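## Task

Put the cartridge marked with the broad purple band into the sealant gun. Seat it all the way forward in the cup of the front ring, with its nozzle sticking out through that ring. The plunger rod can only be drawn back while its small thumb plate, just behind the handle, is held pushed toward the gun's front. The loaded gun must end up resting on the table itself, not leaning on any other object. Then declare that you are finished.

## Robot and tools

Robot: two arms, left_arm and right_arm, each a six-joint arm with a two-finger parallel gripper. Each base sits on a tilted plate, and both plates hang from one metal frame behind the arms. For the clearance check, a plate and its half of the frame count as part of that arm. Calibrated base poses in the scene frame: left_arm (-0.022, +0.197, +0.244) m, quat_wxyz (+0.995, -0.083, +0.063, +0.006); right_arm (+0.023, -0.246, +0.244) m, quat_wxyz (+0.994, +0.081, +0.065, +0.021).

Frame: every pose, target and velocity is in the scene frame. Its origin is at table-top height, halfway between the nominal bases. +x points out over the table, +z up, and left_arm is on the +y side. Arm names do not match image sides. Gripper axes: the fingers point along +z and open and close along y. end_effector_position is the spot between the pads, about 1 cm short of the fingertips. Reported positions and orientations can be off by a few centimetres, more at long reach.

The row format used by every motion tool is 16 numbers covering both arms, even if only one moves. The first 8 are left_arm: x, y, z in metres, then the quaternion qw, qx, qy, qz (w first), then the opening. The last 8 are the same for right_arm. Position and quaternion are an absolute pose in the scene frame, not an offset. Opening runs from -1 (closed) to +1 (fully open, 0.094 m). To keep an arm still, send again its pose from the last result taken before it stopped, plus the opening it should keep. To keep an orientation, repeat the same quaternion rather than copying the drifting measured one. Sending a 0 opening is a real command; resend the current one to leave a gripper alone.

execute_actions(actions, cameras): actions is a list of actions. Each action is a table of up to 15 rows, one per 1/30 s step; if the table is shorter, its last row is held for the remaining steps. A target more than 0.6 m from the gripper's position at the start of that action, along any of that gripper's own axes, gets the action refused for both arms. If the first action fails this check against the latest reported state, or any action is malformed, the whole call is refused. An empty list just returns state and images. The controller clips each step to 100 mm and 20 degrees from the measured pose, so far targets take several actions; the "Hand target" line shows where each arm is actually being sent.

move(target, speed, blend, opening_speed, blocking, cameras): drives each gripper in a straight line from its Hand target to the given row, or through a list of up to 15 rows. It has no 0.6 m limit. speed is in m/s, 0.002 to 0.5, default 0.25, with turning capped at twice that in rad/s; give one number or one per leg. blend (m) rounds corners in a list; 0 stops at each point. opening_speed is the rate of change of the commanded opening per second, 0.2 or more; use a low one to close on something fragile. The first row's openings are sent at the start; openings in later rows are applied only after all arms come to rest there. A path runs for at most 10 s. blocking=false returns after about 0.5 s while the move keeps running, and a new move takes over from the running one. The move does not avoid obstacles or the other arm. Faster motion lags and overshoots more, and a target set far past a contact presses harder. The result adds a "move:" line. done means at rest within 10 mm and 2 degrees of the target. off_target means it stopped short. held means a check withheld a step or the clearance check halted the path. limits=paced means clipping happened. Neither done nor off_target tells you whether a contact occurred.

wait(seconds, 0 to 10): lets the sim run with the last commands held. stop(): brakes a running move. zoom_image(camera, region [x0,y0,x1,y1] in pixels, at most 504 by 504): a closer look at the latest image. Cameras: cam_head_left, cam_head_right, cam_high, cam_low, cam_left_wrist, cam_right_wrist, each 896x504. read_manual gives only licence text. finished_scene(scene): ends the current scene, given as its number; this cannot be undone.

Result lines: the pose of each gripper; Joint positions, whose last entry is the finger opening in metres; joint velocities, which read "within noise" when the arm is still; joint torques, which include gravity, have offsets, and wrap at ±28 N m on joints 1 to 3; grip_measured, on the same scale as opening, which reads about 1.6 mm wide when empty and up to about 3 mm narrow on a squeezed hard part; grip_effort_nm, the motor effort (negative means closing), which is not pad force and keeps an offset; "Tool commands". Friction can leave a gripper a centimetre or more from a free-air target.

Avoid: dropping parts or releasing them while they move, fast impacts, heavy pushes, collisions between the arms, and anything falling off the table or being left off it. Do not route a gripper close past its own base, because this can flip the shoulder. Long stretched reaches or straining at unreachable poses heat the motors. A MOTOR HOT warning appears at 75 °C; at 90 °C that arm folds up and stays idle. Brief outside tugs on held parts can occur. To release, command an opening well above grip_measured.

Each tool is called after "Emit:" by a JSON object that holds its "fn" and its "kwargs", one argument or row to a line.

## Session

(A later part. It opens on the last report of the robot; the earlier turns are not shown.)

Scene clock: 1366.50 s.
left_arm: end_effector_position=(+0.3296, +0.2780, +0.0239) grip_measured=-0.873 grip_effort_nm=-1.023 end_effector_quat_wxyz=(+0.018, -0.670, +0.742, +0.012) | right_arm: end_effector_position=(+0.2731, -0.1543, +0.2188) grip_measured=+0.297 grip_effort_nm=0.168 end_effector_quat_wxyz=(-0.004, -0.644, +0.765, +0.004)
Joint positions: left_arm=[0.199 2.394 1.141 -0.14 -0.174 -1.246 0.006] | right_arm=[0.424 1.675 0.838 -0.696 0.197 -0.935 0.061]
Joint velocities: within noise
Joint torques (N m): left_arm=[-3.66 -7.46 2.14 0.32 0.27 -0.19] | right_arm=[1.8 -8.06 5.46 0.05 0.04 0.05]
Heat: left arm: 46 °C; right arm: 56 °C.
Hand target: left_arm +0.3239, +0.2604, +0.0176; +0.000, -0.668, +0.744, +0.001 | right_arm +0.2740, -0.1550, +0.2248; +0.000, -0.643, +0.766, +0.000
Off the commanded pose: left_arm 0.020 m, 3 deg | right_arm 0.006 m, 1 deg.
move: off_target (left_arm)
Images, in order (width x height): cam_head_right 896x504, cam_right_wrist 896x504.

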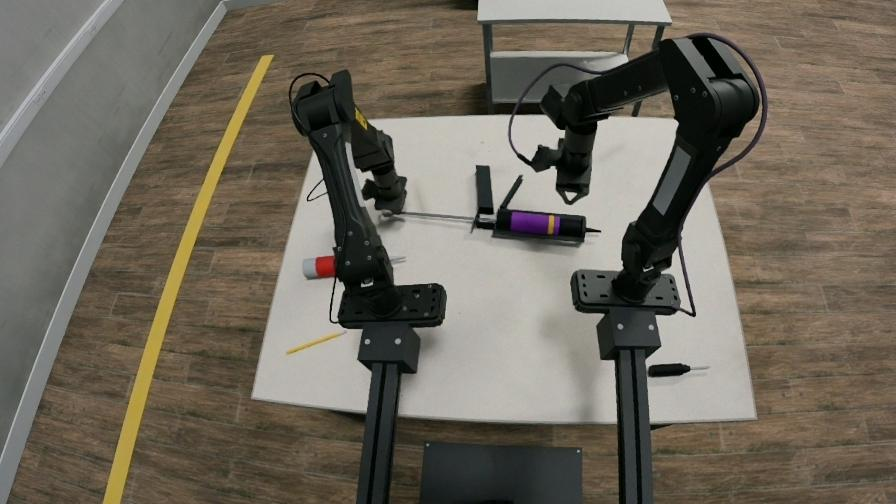

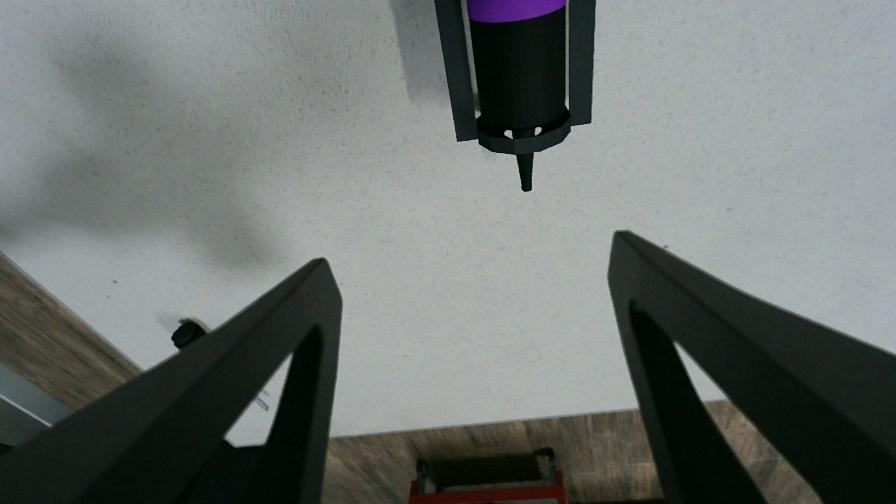

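Emit:
{"fn": "move", "kwargs": {
  "target": [
    [0.3245,0.272,0.0171,0,-0.6678,0.7443,0,-1,0.300,-0.105,0.11,0,-0.6626,0.7490,0,0.05],
    [0.3245,0.272,0.0171,0,-0.6678,0.7443,0,-1,0.301,-0.107,0.055,0,-0.6626,0.7490,0,0.03]
  ],
  "speed": 0.12,
  "cameras": ["cam_right_wrist","cam_head_right"]
}}

Emit:
{"fn": "zoom_image", "kwargs": {
  "camera": "cam_right_wrist",
  "region": [300, 100, 620, 504]
}}

Scene clock: 1377.47 s.
left_arm: end_effector_position=(+0.3294, +0.2782, +0.0237) grip_measured=-0.873 grip_effort_nm=-1.023 end_effector_quat_wxyz=(+0.016, -0.671, +0.742, +0.008) | right_arm: end_effector_position=(+0.2964, -0.1073, +0.0589) grip_measured=+0.033 grip_effort_nm=-0.120 end_effector_quat_wxyz=(-0.004, -0.664, +0.748, +0.002)
Joint positions: left_arm=[0.204 2.394 1.141 -0.14 -0.165 -1.242 0.006] | right_arm=[0.422 2.336 0.945 -0.139 0.2 -0.99 0.049]
Joint velocities: within noise
Joint torques (N m): left_arm=[-1.28 -7.46 2.84 0.3 0.25 0.13] | right_arm=[1.51 -7.79 3.64 0.36 0.04 -0.06]
Heat: left arm: 46 °C; right arm: 55 °C.
Hand target: left_arm +0.3243, +0.2719, +0.0174; +0.000, -0.668, +0.744, +0.000 | right_arm +0.3009, -0.1071, +0.0551; +0.000, -0.663, +0.749, +0.000
Off the commanded pose: left_arm 0.010 m, 2 deg | right_arm 0.006 m, 1 deg.
move: done
Images, in order (width x height): cam_head_right 896x504, cam_right_wrist 896x504.

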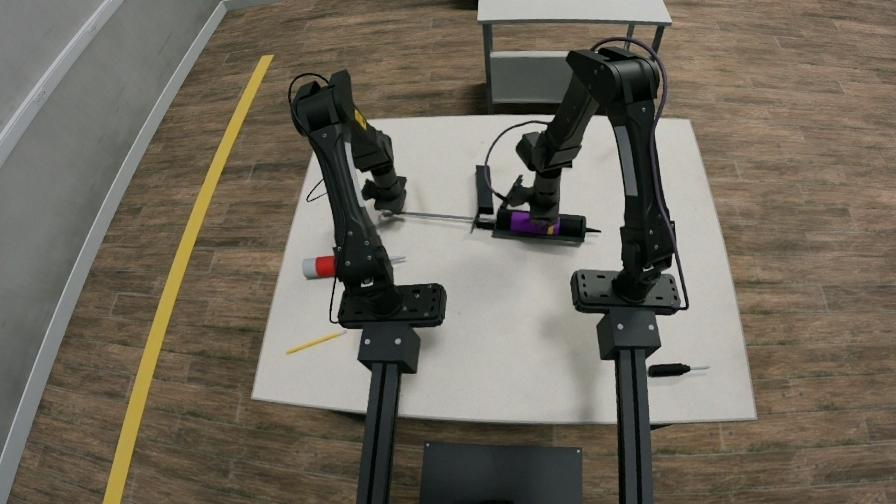

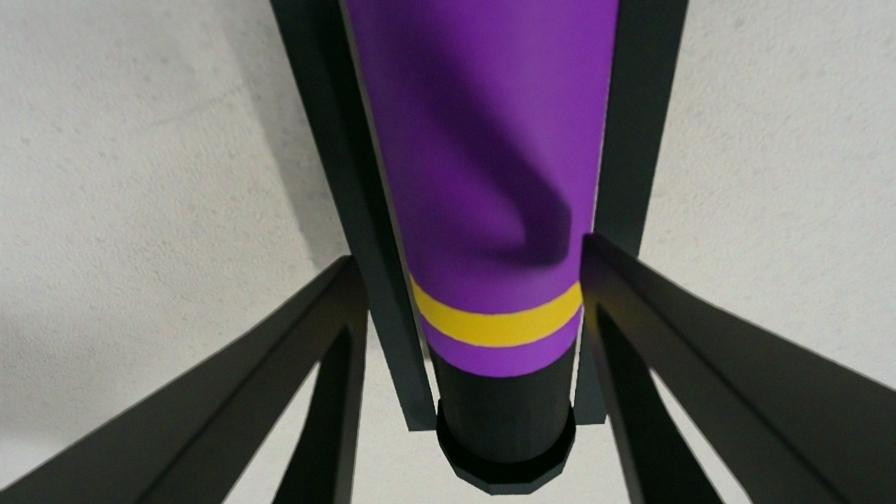

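Scaled by 1.248 from the camera's 896x504 image, which has a finer 1280x720 frame.

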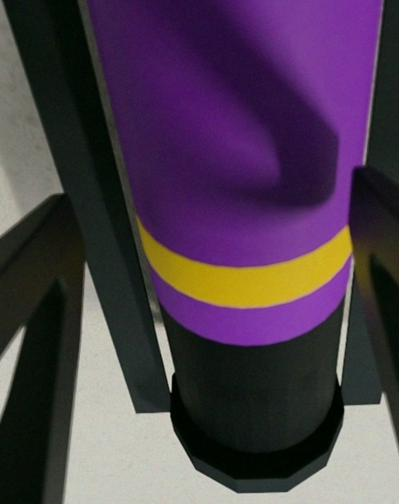

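Emit:
{"fn": "move", "kwargs": {
  "target": [
    [0.3245,0.272,0.0171,0,-0.6678,0.7443,0,-1,0.306,-0.107,0.058,0,-0.6626,0.7490,0,0.03],
    [0.3245,0.272,0.0171,0,-0.6678,0.7443,0,-1,0.3065,-0.107,0.040,0,-0.6626,0.7490,0,0.03]
  ],
  "speed": 0.06,
  "cameras": ["cam_right_wrist"]
}}

Emit:
{"fn": "zoom_image", "kwargs": {
  "camera": "cam_right_wrist",
  "region": [300, 100, 620, 504]
}}

Scene clock: 1381.50 s.
left_arm: end_effector_position=(+0.3294, +0.2782, +0.0237) grip_measured=-0.873 grip_effort_nm=-1.033 end_effector_quat_wxyz=(+0.016, -0.671, +0.742, +0.008) | right_arm: end_effector_position=(+0.3015, -0.1075, +0.0438) grip_measured=+0.033 grip_effort_nm=-0.120 end_effector_quat_wxyz=(-0.005, -0.664, +0.748, +0.002)
Joint positions: left_arm=[0.204 2.394 1.141 -0.14 -0.165 -1.242 0.006] | right_arm=[0.406 2.398 0.981 -0.112 0.201 -1.007 0.049]
Joint velocities: within noise
Joint torques (N m): left_arm=[-1.32 -7.43 2.81 0.28 0.28 0.08] | right_arm=[1.52 -7.97 3.56 0.35 0.02 -0.08]
Heat: left arm: 45 °C; right arm: 54 °C.
Hand target: left_arm +0.3243, +0.2719, +0.0174; +0.000, -0.668, +0.744, +0.000 | right_arm +0.3063, -0.1070, +0.0401; +0.000, -0.663, +0.749, +0.000
Off the commanded pose: left_arm 0.010 m, 2 deg | right_arm 0.006 m, 1 deg.
move: done
Images, in order (width x height): cam_right_wrist 896x504.

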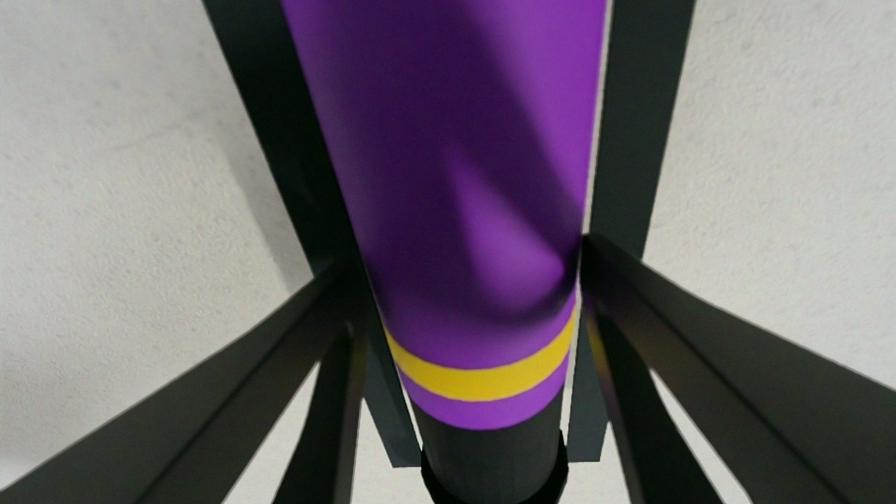

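Scaled by 1.248 from the camera's 896x504 image, which has a finer 1280x720 frame.

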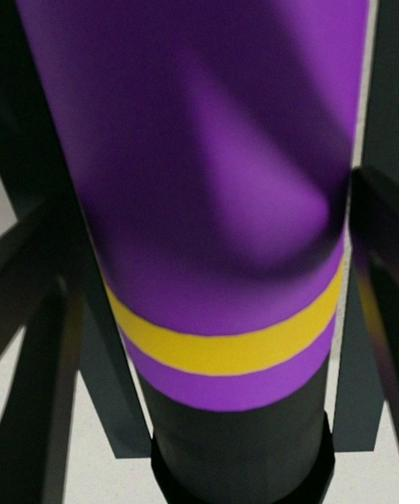

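Emit:
{"fn": "move", "kwargs": {
  "target": [
    [0.3245,0.272,0.0171,0,-0.6678,0.7443,0,-1,0.3065,-0.107,0.035,0,-0.6626,0.7490,0,0.03],
    [0.3245,0.272,0.0171,0,-0.6678,0.7443,0,-1,0.3065,-0.107,0.035,0,-0.6626,0.7490,0,-0.25],
    [0.3245,0.272,0.0171,0,-0.6678,0.7443,0,-1,0.3065,-0.107,0.058,0,-0.6626,0.7490,0,-0.25]
  ],
  "speed": 0.05,
  "opening_speed": 0.3,
  "cameras": ["cam_right_wrist","cam_head_right"]
}}

Emit:
{"fn": "zoom_image", "kwargs": {
  "camera": "cam_right_wrist",
  "region": [380, 330, 620, 504]
}}

Emit:
{"fn": "zoom_image", "kwargs": {
  "camera": "cam_head_right",
  "region": [470, 185, 610, 265]
}}

Scene clock: 1388.80 s.
left_arm: end_effector_position=(+0.3295, +0.2778, +0.0237) grip_measured=-0.873 grip_effort_nm=-1.028 end_effector_quat_wxyz=(+0.015, -0.670, +0.742, +0.007) | right_arm: end_effector_position=(+0.3009, -0.1080, +0.0449) grip_measured=-0.064 grip_effort_nm=-1.009 end_effector_quat_wxyz=(-0.006, -0.664, +0.748, +0.002)
Joint positions: left_arm=[0.204 2.394 1.141 -0.14 -0.163 -1.241 0.006] | right_arm=[0.406 2.393 0.979 -0.118 0.201 -1.007 0.044]
Joint velocities: within noise
Joint torques (N m): left_arm=[-1.29 -7.54 2.71 0.3 0.25 0.12] | right_arm=[2.48 -13.14 2.25 -0.08 0.01 0.05]
Heat: left arm: 45 °C; right arm: 54 °C.
Hand target: left_arm +0.3243, +0.2719, +0.0174; +0.000, -0.668, +0.744, +0.000 | right_arm +0.3063, -0.1069, +0.0574; +0.000, -0.663, +0.749, +0.000
Off the commanded pose: left_arm 0.010 m, 2 deg | right_arm 0.014 m, 1 deg.
move: off_target (right_arm)
Images, in order (width x height): cam_head_right 896x504, cam_right_wrist 896x504.

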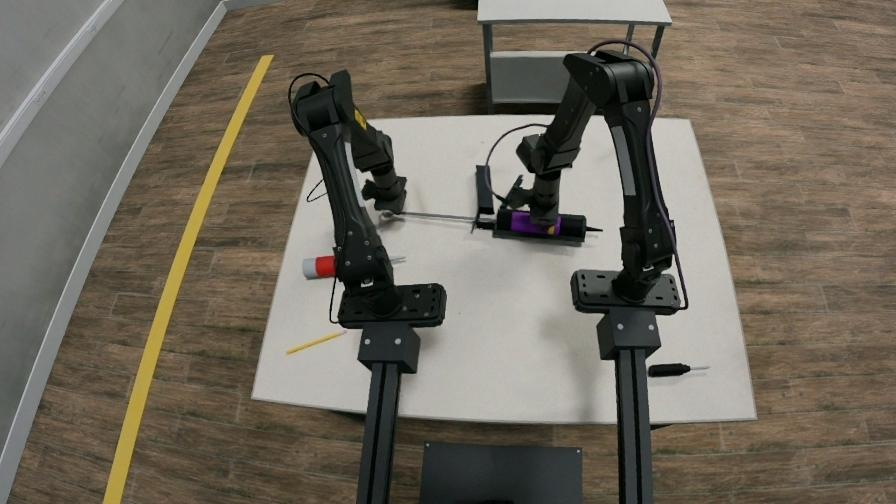

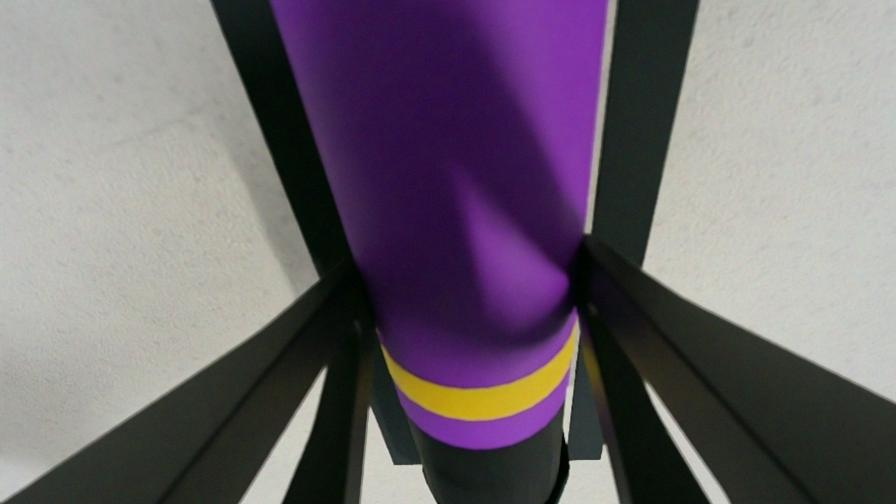

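Scaled by 2.100 from the camera's 896x504 image, which has a finer 1280x720 frame.

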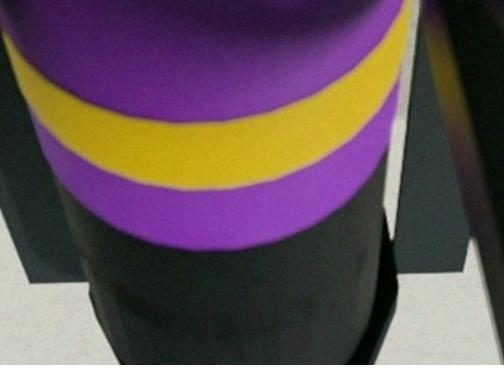

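Scaled by 3.600 from the camera's 896x504 image, which has a finer 1280x720 frame.

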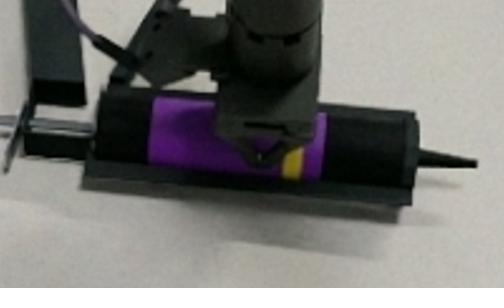

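Emit:
{"fn": "move", "kwargs": {
  "target": [0.3245,0.274,0.0171,0,-0.6678,0.7443,0,-1,0.3085,-0.124,0.058,0,-0.6626,0.7490,0,-0.25],
  "speed": 0.03,
  "cameras": ["cam_right_wrist","cam_head_right"]
}}

Emit:
{"fn": "zoom_image", "kwargs": {
  "camera": "cam_right_wrist",
  "region": [380, 330, 620, 504]
}}

Emit:
{"fn": "zoom_image", "kwargs": {
  "camera": "cam_head_right",
  "region": [470, 185, 610, 265]
}}

Scene clock: 1393.53 s.
left_arm: end_effector_position=(+0.3301, +0.2717, +0.0236) grip_measured=-0.873 grip_effort_nm=-1.028 end_effector_quat_wxyz=(+0.006, -0.669, +0.744, -0.007) | right_arm: end_effector_position=(+0.3020, -0.1169, +0.0471) grip_measured=-0.065 grip_effort_nm=-1.004 end_effector_quat_wxyz=(-0.002, -0.664, +0.747, +0.009)
Joint positions: left_arm=[0.204 2.394 1.141 -0.143 -0.129 -1.237 0.006] | right_arm=[0.371 2.37 0.955 -0.105 0.183 -1.044 0.044]
Joint velocities: within noise
Joint torques (N m): left_arm=[-0.85 -7.5 3.07 0.29 -0.06 0.15] | right_arm=[1.06 -12.97 1.78 0 0.16 -0.1]
Heat: left arm: 45 °C; right arm: 56 °C.
Hand target: left_arm +0.3243, +0.2739, +0.0173; +0.000, -0.668, +0.744, +0.000 | right_arm +0.3083, -0.1238, +0.0574; +0.000, -0.663, +0.749, +0.000
Off the commanded pose: left_arm 0.009 m, 1 deg | right_arm 0.015 m, 1 deg.
move: off_target (right_arm)
Images, in order (width x height): cam_head_right 896x504, cam_right_wrist 896x504.

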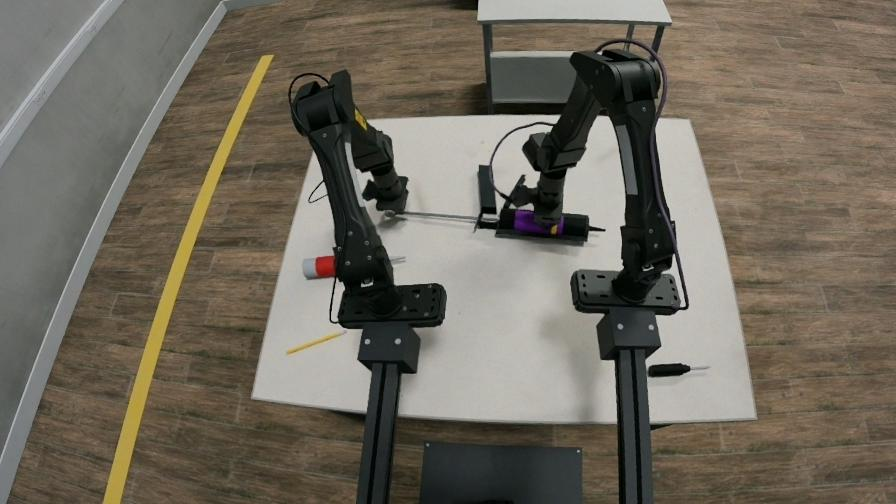

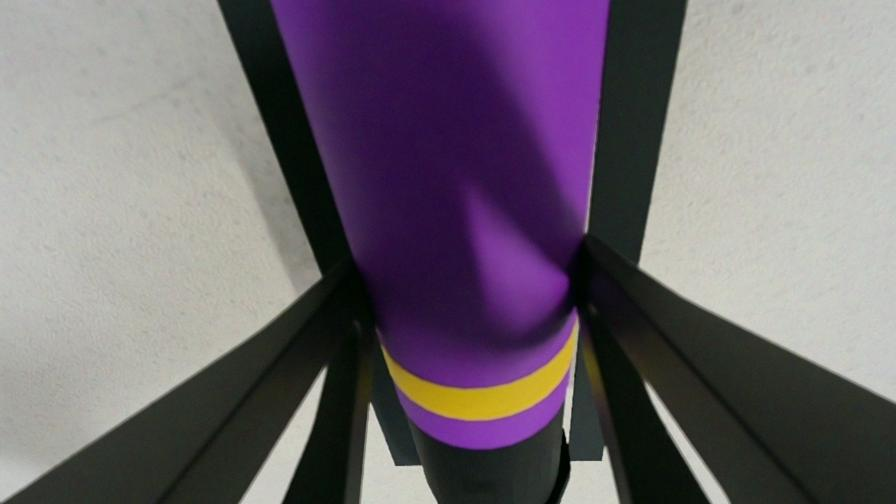

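Scaled by 2.100 from the camera's 896x504 image, which has a finer 1280x720 frame.

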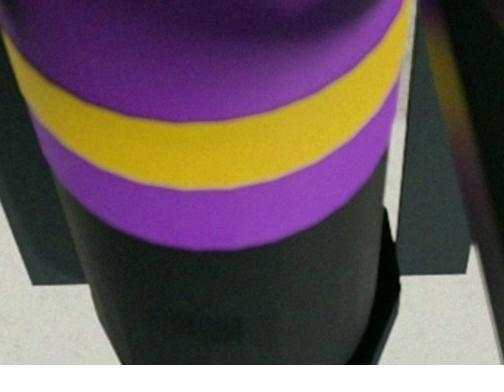

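Scaled by 3.600 from the camera's 896x504 image, which has a finer 1280x720 frame.

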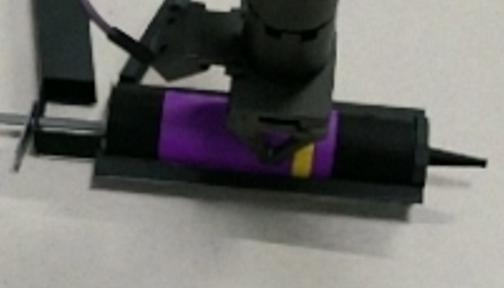

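Emit:
{"fn": "move", "kwargs": {
  "target": [0.3245,0.278,0.0171,0,-0.6678,0.7443,0,-1,0.311,-0.108,0.054,0,-0.6626,0.7490,0,-0.25],
  "speed": 0.03,
  "cameras": ["cam_right_wrist","cam_head_right"]
}}

Emit:
{"fn": "zoom_image", "kwargs": {
  "camera": "cam_right_wrist",
  "region": [380, 330, 620, 504]
}}

Emit:
{"fn": "zoom_image", "kwargs": {
  "camera": "cam_head_right",
  "region": [470, 185, 610, 265]
}}

Scene clock: 1399.07 s.
left_arm: end_effector_position=(+0.3292, +0.2748, +0.0231) grip_measured=-0.873 grip_effort_nm=-1.028 end_effector_quat_wxyz=(+0.005, -0.670, +0.743, -0.007) | right_arm: end_effector_position=(+0.3086, -0.1126, +0.0496) grip_measured=-0.065 grip_effort_nm=-1.004 end_effector_quat_wxyz=(+0.002, -0.658, +0.753, +0.005)
Joint positions: left_arm=[0.214 2.394 1.141 -0.143 -0.125 -1.23 0.006] | right_arm=[0.38 2.37 0.978 -0.12 0.19 -1.021 0.044]
Joint velocities: within noise
Joint torques (N m): left_arm=[-0.76 -7.5 3.23 0.28 -0.1 0.16] | right_arm=[3.77 -9.76 4 0 0.12 0.07]
Heat: left arm: 45 °C; right arm: 58 °C.
Hand target: left_arm +0.3243, +0.2780, +0.0172; +0.000, -0.668, +0.744, +0.000 | right_arm +0.3110, -0.1081, +0.0540; +0.000, -0.663, +0.749, +0.000
Off the commanded pose: left_arm 0.008 m, 1 deg | right_arm 0.007 m, 1 deg.
move: done
Images, in order (width x height): cam_head_right 896x504, cam_right_wrist 896x504.

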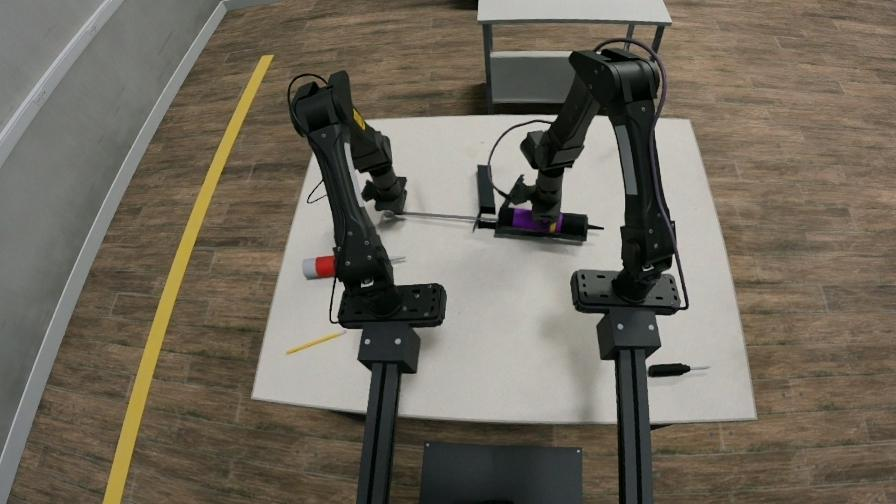

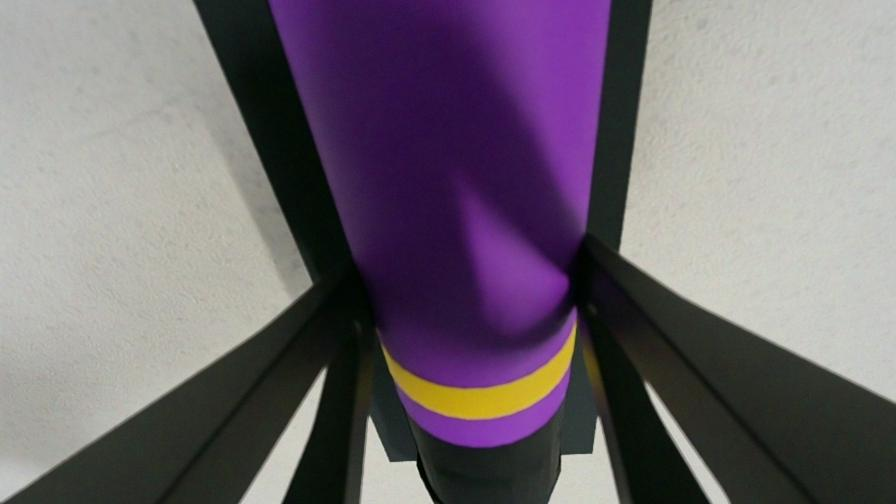

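Scaled by 2.100 from the camera's 896x504 image, which has a finer 1280x720 frame.

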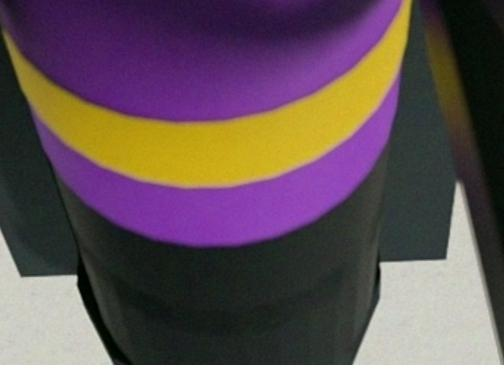

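Scaled by 3.600 from the camera's 896x504 image, which has a finer 1280x720 frame.

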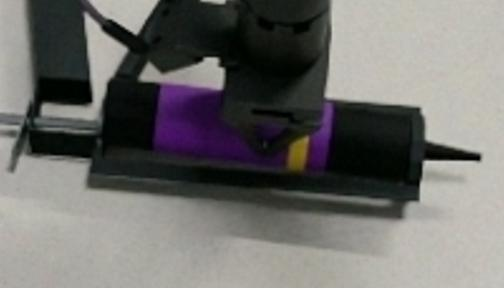

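Emit:
{"fn": "move", "kwargs": {
  "target": [0.3245,0.278,0.0171,0,-0.6678,0.7443,0,-1,0.310,-0.108,0.041,0,-0.6626,0.7490,0,-0.25],
  "speed": 0.03,
  "cameras": ["cam_right_wrist","cam_head_right"]
}}

Emit:
{"fn": "zoom_image", "kwargs": {
  "camera": "cam_right_wrist",
  "region": [380, 330, 620, 504]
}}

Emit:
{"fn": "zoom_image", "kwargs": {
  "camera": "cam_head_right",
  "region": [470, 185, 610, 265]
}}

Scene clock: 1403.87 s.
left_arm: end_effector_position=(+0.3292, +0.2748, +0.0231) grip_measured=-0.873 grip_effort_nm=-1.028 end_effector_quat_wxyz=(+0.005, -0.669, +0.743, -0.007) | right_arm: end_effector_position=(+0.3042, -0.1137, +0.0411) grip_measured=-0.065 grip_effort_nm=-1.004 end_effector_quat_wxyz=(-0.008, -0.660, +0.751, +0.005)
Joint positions: left_arm=[0.214 2.394 1.141 -0.143 -0.125 -1.229 0.006] | right_arm=[0.38 2.404 0.988 -0.116 0.195 -1.021 0.044]
Joint velocities: within noise
Joint torques (N m): left_arm=[-0.69 -7.5 3.19 0.26 -0.06 0.19] | right_arm=[3.18 -8.75 3.85 0.28 0.06 0.01]
Heat: left arm: 45 °C; right arm: 57 °C.
Hand target: left_arm +0.3243, +0.2780, +0.0172; +0.000, -0.668, +0.744, +0.000 | right_arm +0.3099, -0.1081, +0.0411; +0.000, -0.663, +0.749, +0.000
Off the commanded pose: left_arm 0.008 m, 1 deg | right_arm 0.008 m, 1 deg.
move: done
Images, in order (width x height): cam_head_right 896x504, cam_right_wrist 896x504.

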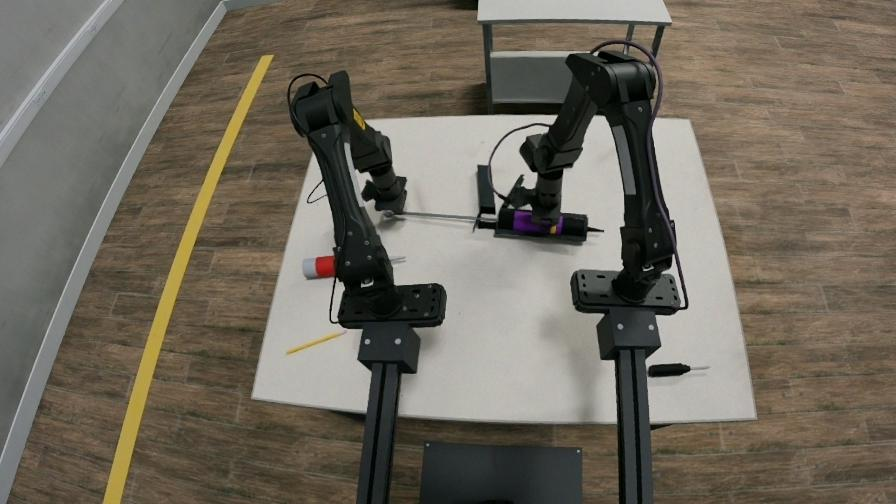

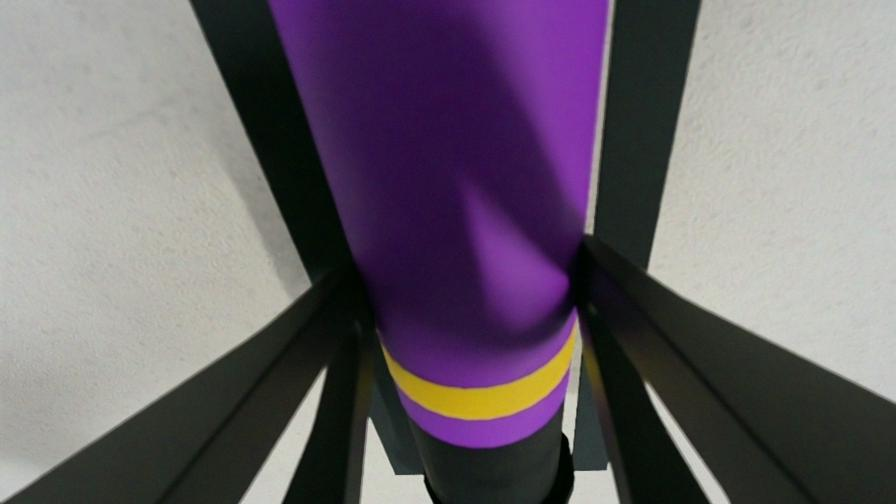

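Scaled by 2.100 from the camera's 896x504 image, which has a finer 1280x720 frame.

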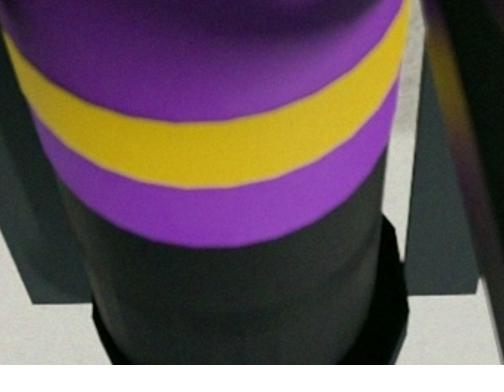

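Scaled by 3.600 from the camera's 896x504 image, which has a finer 1280x720 frame.

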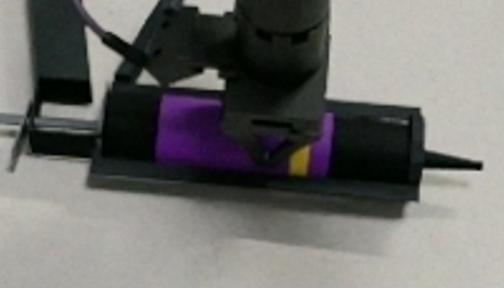

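Emit:
{"fn": "move", "kwargs": {
  "target": [0.3245,0.278,0.0171,0,-0.6678,0.7443,0,-1,0.313,-0.109,0.0525,0,-0.6626,0.7490,0,-0.25],
  "speed": 0.03,
  "cameras": ["cam_right_wrist","cam_head_right"]
}}

Emit:
{"fn": "zoom_image", "kwargs": {
  "camera": "cam_right_wrist",
  "region": [380, 330, 620, 504]
}}

Scene clock: 1407.57 s.
left_arm: end_effector_position=(+0.3292, +0.2748, +0.0231) grip_measured=-0.873 grip_effort_nm=-1.033 end_effector_quat_wxyz=(+0.005, -0.669, +0.743, -0.007) | right_arm: end_effector_position=(+0.3041, -0.1137, +0.0411) grip_measured=-0.065 grip_effort_nm=-1.004 end_effector_quat_wxyz=(-0.008, -0.660, +0.751, +0.005)
Joint positions: left_arm=[0.214 2.394 1.141 -0.143 -0.125 -1.229 0.006] | right_arm=[0.38 2.404 0.988 -0.117 0.195 -1.021 0.044]
Joint velocities: within noise
Joint torques (N m): left_arm=[-0.64 -7.46 3.29 0.3 -0.07 0.18] | right_arm=[3.15 -12.08 3.62 -0.09 0.05 0.02]
Heat: left arm: 45 °C; right arm: 57 °C.
Hand target: left_arm +0.3243, +0.2780, +0.0172; +0.000, -0.668, +0.744, +0.000 | right_arm +0.3128, -0.1091, +0.0521; +0.000, -0.663, +0.749, +0.000
Off the commanded pose: left_arm 0.008 m, 1 deg | right_arm 0.015 m, 1 deg.
move: off_target (right_arm)
Images, in order (width x height): cam_head_right 896x504, cam_right_wrist 896x504.

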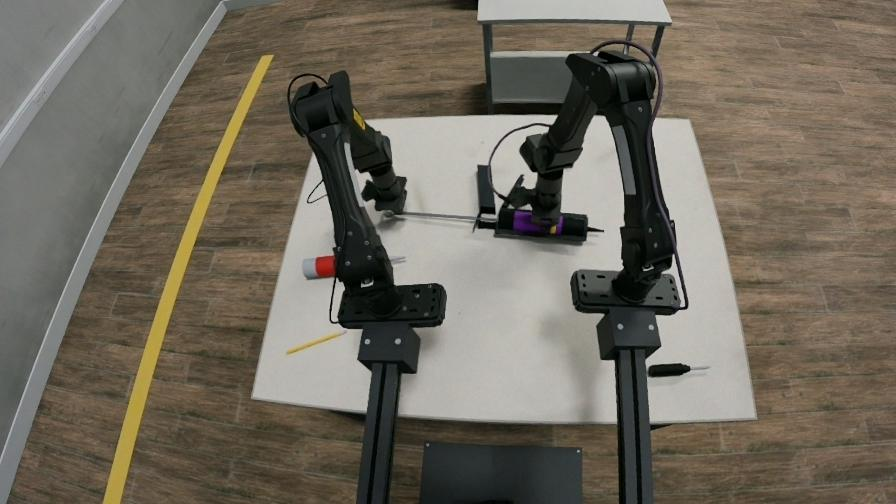

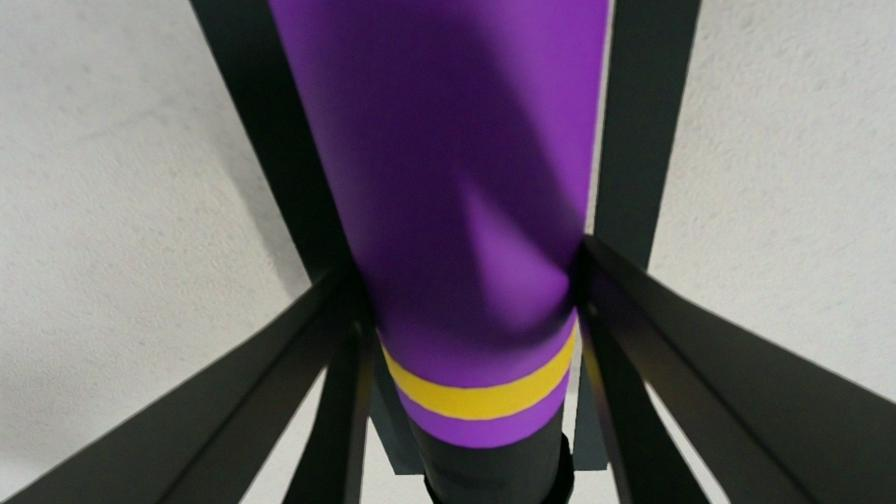

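Scaled by 2.100 from the camera's 896x504 image, which has a finer 1280x720 frame.

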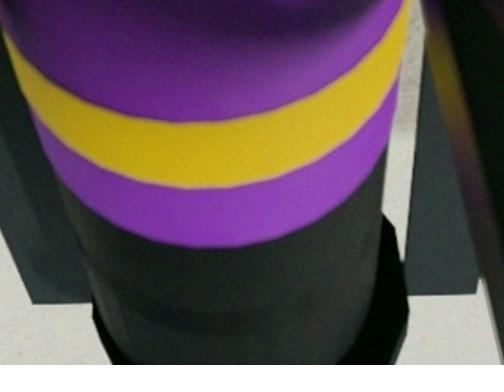

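Emit:
{"fn": "move", "kwargs": {
  "target": [0.3245,0.278,0.0171,0,-0.6678,0.7443,0,-1,0.315,-0.109,0.0575,0,-0.6626,0.7490,0,-0.25],
  "speed": 0.03,
  "cameras": ["cam_right_wrist"]
}}

Emit:
{"fn": "zoom_image", "kwargs": {
  "camera": "cam_right_wrist",
  "region": [380, 330, 620, 504]
}}

Scene clock: 1411.63 s.
left_arm: end_effector_position=(+0.3292, +0.2748, +0.0231) grip_measured=-0.873 grip_effort_nm=-1.028 end_effector_quat_wxyz=(+0.005, -0.669, +0.743, -0.007) | right_arm: end_effector_position=(+0.3042, -0.1140, +0.0424) grip_measured=-0.065 grip_effort_nm=-1.009 end_effector_quat_wxyz=(-0.011, -0.660, +0.751, +0.006)
Joint positions: left_arm=[0.214 2.394 1.141 -0.143 -0.125 -1.229 0.006] | right_arm=[0.38 2.4 0.992 -0.129 0.195 -1.021 0.044]
Joint velocities: within noise
Joint torques (N m): left_arm=[-0.81 -7.46 3.3 0.28 -0.08 0.16] | right_arm=[3.25 -13.27 3.69 -0.18 0.04 0.02]
Heat: left arm: 45 °C; right arm: 57 °C.
Hand target: left_arm +0.3243, +0.2780, +0.0172; +0.000, -0.668, +0.744, +0.000 | right_arm +0.3148, -0.1090, +0.0569; +0.000, -0.663, +0.749, +0.000
Off the commanded pose: left_arm 0.008 m, 1 deg | right_arm 0.019 m, 1 deg.
move: off_target (right_arm)
Images, in order (width x height): cam_right_wrist 896x504.

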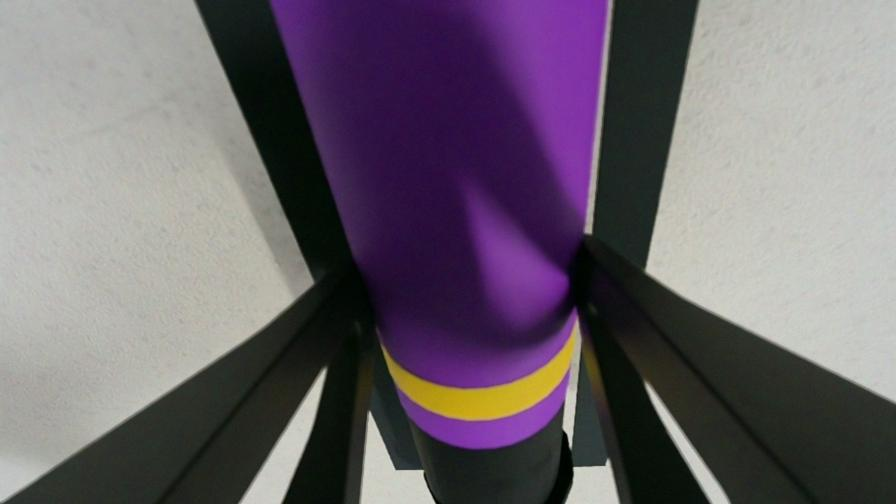

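Scaled by 2.100 from the camera's 896x504 image, which has a finer 1280x720 frame.

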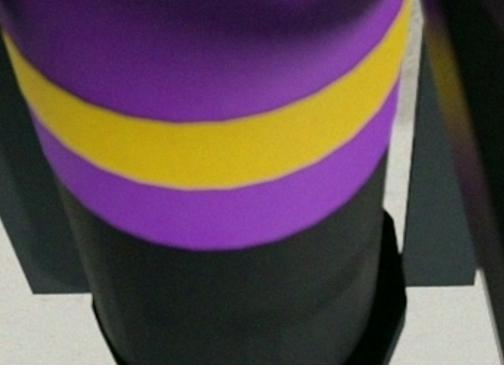

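Emit:
{"fn": "move", "kwargs": {
  "target": [0.3245,0.280,0.0171,0,-0.6678,0.7443,0,-1,0.315,-0.118,0.0585,0,-0.6626,0.7490,0,-0.25],
  "speed": 0.03,
  "cameras": ["cam_right_wrist","cam_head_right"]
}}

Emit:
{"fn": "zoom_image", "kwargs": {
  "camera": "cam_right_wrist",
  "region": [380, 330, 620, 504]
}}

Emit:
{"fn": "zoom_image", "kwargs": {
  "camera": "cam_head_right",
  "region": [470, 185, 610, 265]
}}

Scene clock: 1415.17 s.
left_arm: end_effector_position=(+0.3286, +0.2766, +0.0229) grip_measured=-0.873 grip_effort_nm=-1.028 end_effector_quat_wxyz=(+0.005, -0.670, +0.743, -0.007) | right_arm: end_effector_position=(+0.3061, -0.1165, +0.0450) grip_measured=-0.065 grip_effort_nm=-1.004 end_effector_quat_wxyz=(-0.009, -0.663, +0.748, +0.005)
Joint positions: left_arm=[0.219 2.394 1.141 -0.143 -0.125 -1.225 0.006] | right_arm=[0.373 2.388 0.988 -0.132 0.195 -1.037 0.044]
Joint velocities: within noise
Joint torques (N m): left_arm=[-0.64 -7.38 3.36 0.3 -0.04 0.18] | right_arm=[1.69 -13.41 2.28 -0.07 0.05 -0.07]
Heat: left arm: 45 °C; right arm: 58 °C.
Hand target: left_arm +0.3243, +0.2800, +0.0172; +0.000, -0.668, +0.744, +0.000 | right_arm +0.3148, -0.1180, +0.0578; +0.000, -0.663, +0.749, +0.000
Off the commanded pose: left_arm 0.008 m, 1 deg | right_arm 0.016 m, 1 deg.
move: off_target (right_arm)
Images, in order (width x height): cam_head_right 896x504, cam_right_wrist 896x504.

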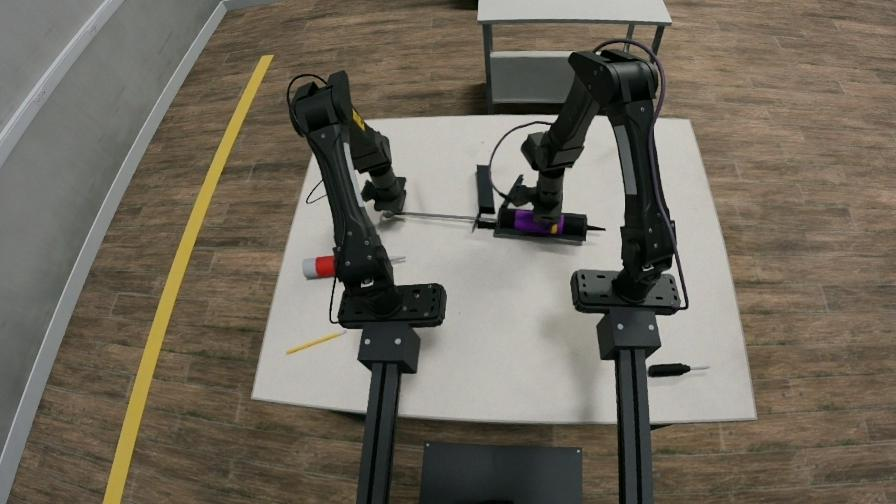

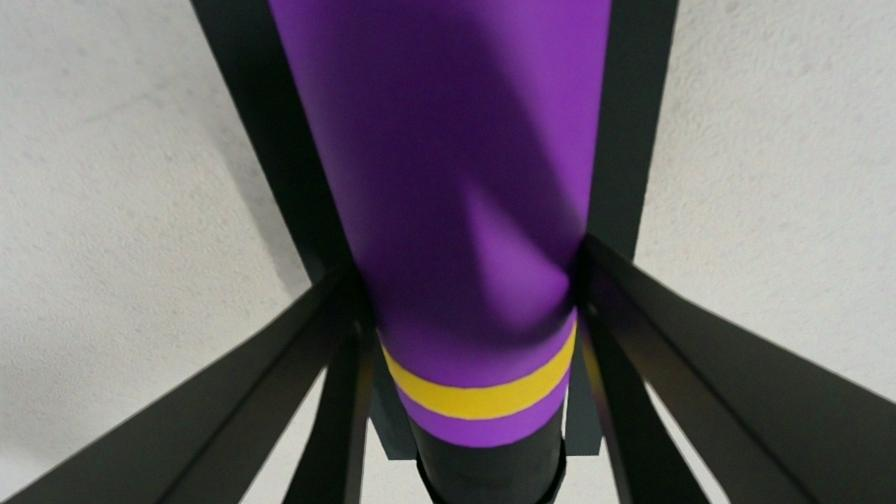

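Scaled by 2.100 from the camera's 896x504 image, which has a finer 1280x720 frame.

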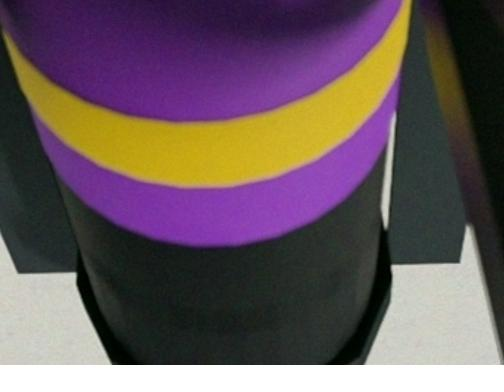

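Scaled by 3.600 from the camera's 896x504 image, which has a finer 1280x720 frame.

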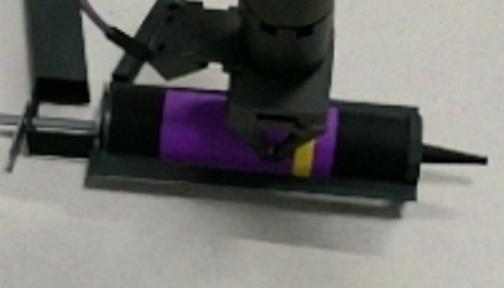

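Emit:
{"fn": "move", "kwargs": {
  "target": [0.3245,0.283,0.0171,0,-0.6678,0.7443,0,-1,0.3135,-0.130,0.0575,0,-0.6626,0.7490,0,-0.25],
  "speed": 0.03,
  "cameras": ["cam_right_wrist","cam_head_right"]
}}

Emit:
{"fn": "zoom_image", "kwargs": {
  "camera": "cam_right_wrist",
  "region": [380, 330, 620, 504]
}}

Emit:
{"fn": "zoom_image", "kwargs": {
  "camera": "cam_head_right",
  "region": [470, 185, 610, 265]
}}

Scene clock: 1419.13 s.
left_arm: end_effector_position=(+0.3275, +0.2759, +0.0227) grip_measured=-0.873 grip_effort_nm=-1.028 end_effector_quat_wxyz=(+0.000, -0.669, +0.743, -0.010) | right_arm: end_effector_position=(+0.3058, -0.1212, +0.0464) grip_measured=-0.065 grip_effort_nm=-1.009 end_effector_quat_wxyz=(-0.002, -0.666, +0.746, +0.013)
Joint positions: left_arm=[0.222 2.394 1.141 -0.147 -0.116 -1.221 0.006] | right_arm=[0.35 2.371 0.963 -0.111 0.175 -1.069 0.044]
Joint velocities: within noise
Joint torques (N m): left_arm=[-0.29 -7.35 3.77 0.27 -0.1 0.22] | right_arm=[0.85 -13.09 1.74 0 0.19 -0.07]
Heat: left arm: 45 °C; right arm: 60 °C.
Hand target: left_arm +0.3243, +0.2828, +0.0173; +0.000, -0.668, +0.744, +0.000 | right_arm +0.3134, -0.1298, +0.0569; +0.000, -0.663, +0.749, +0.000
Off the commanded pose: left_arm 0.010 m, 1 deg | right_arm 0.016 m, 2 deg.
move: off_target (right_arm)
Images, in order (width x height): cam_head_right 896x504, cam_right_wrist 896x504.

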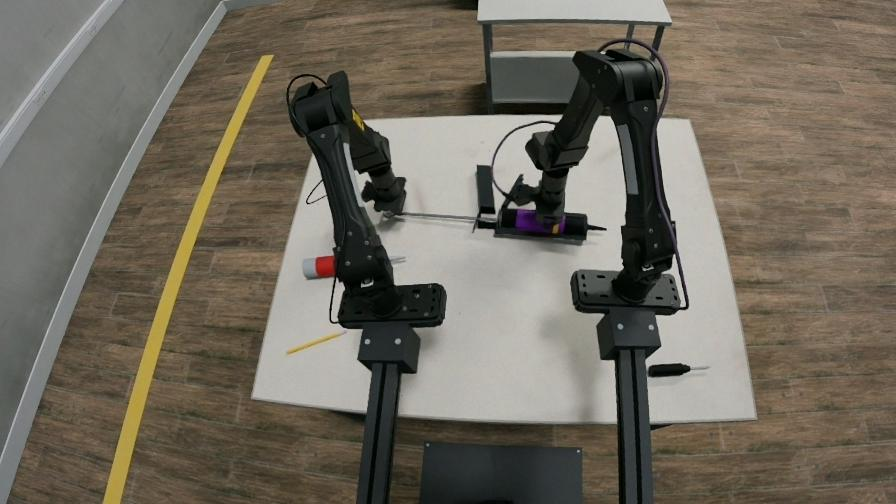

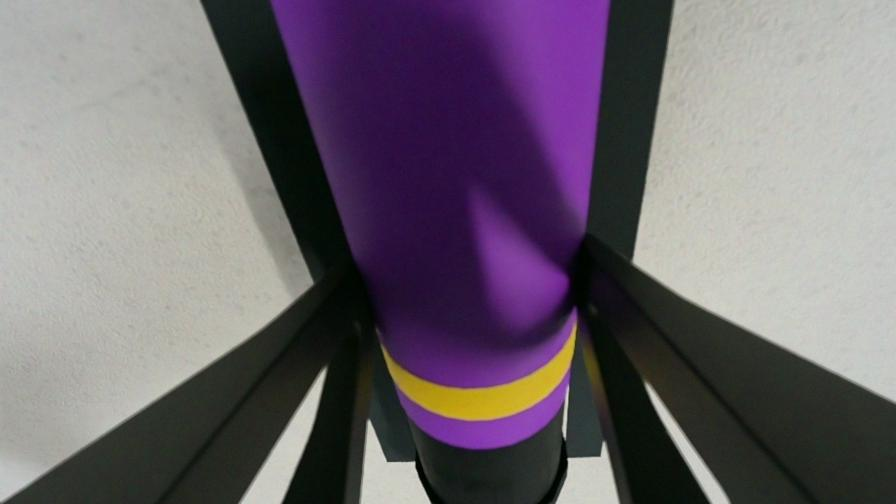

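Scaled by 2.100 from the camera's 896x504 image, which has a finer 1280x720 frame.

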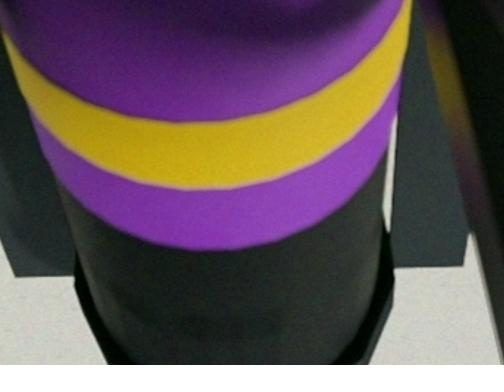

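Scaled by 3.600 from the camera's 896x504 image, which has a finer 1280x720 frame.

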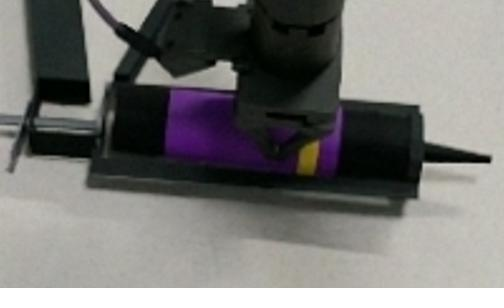

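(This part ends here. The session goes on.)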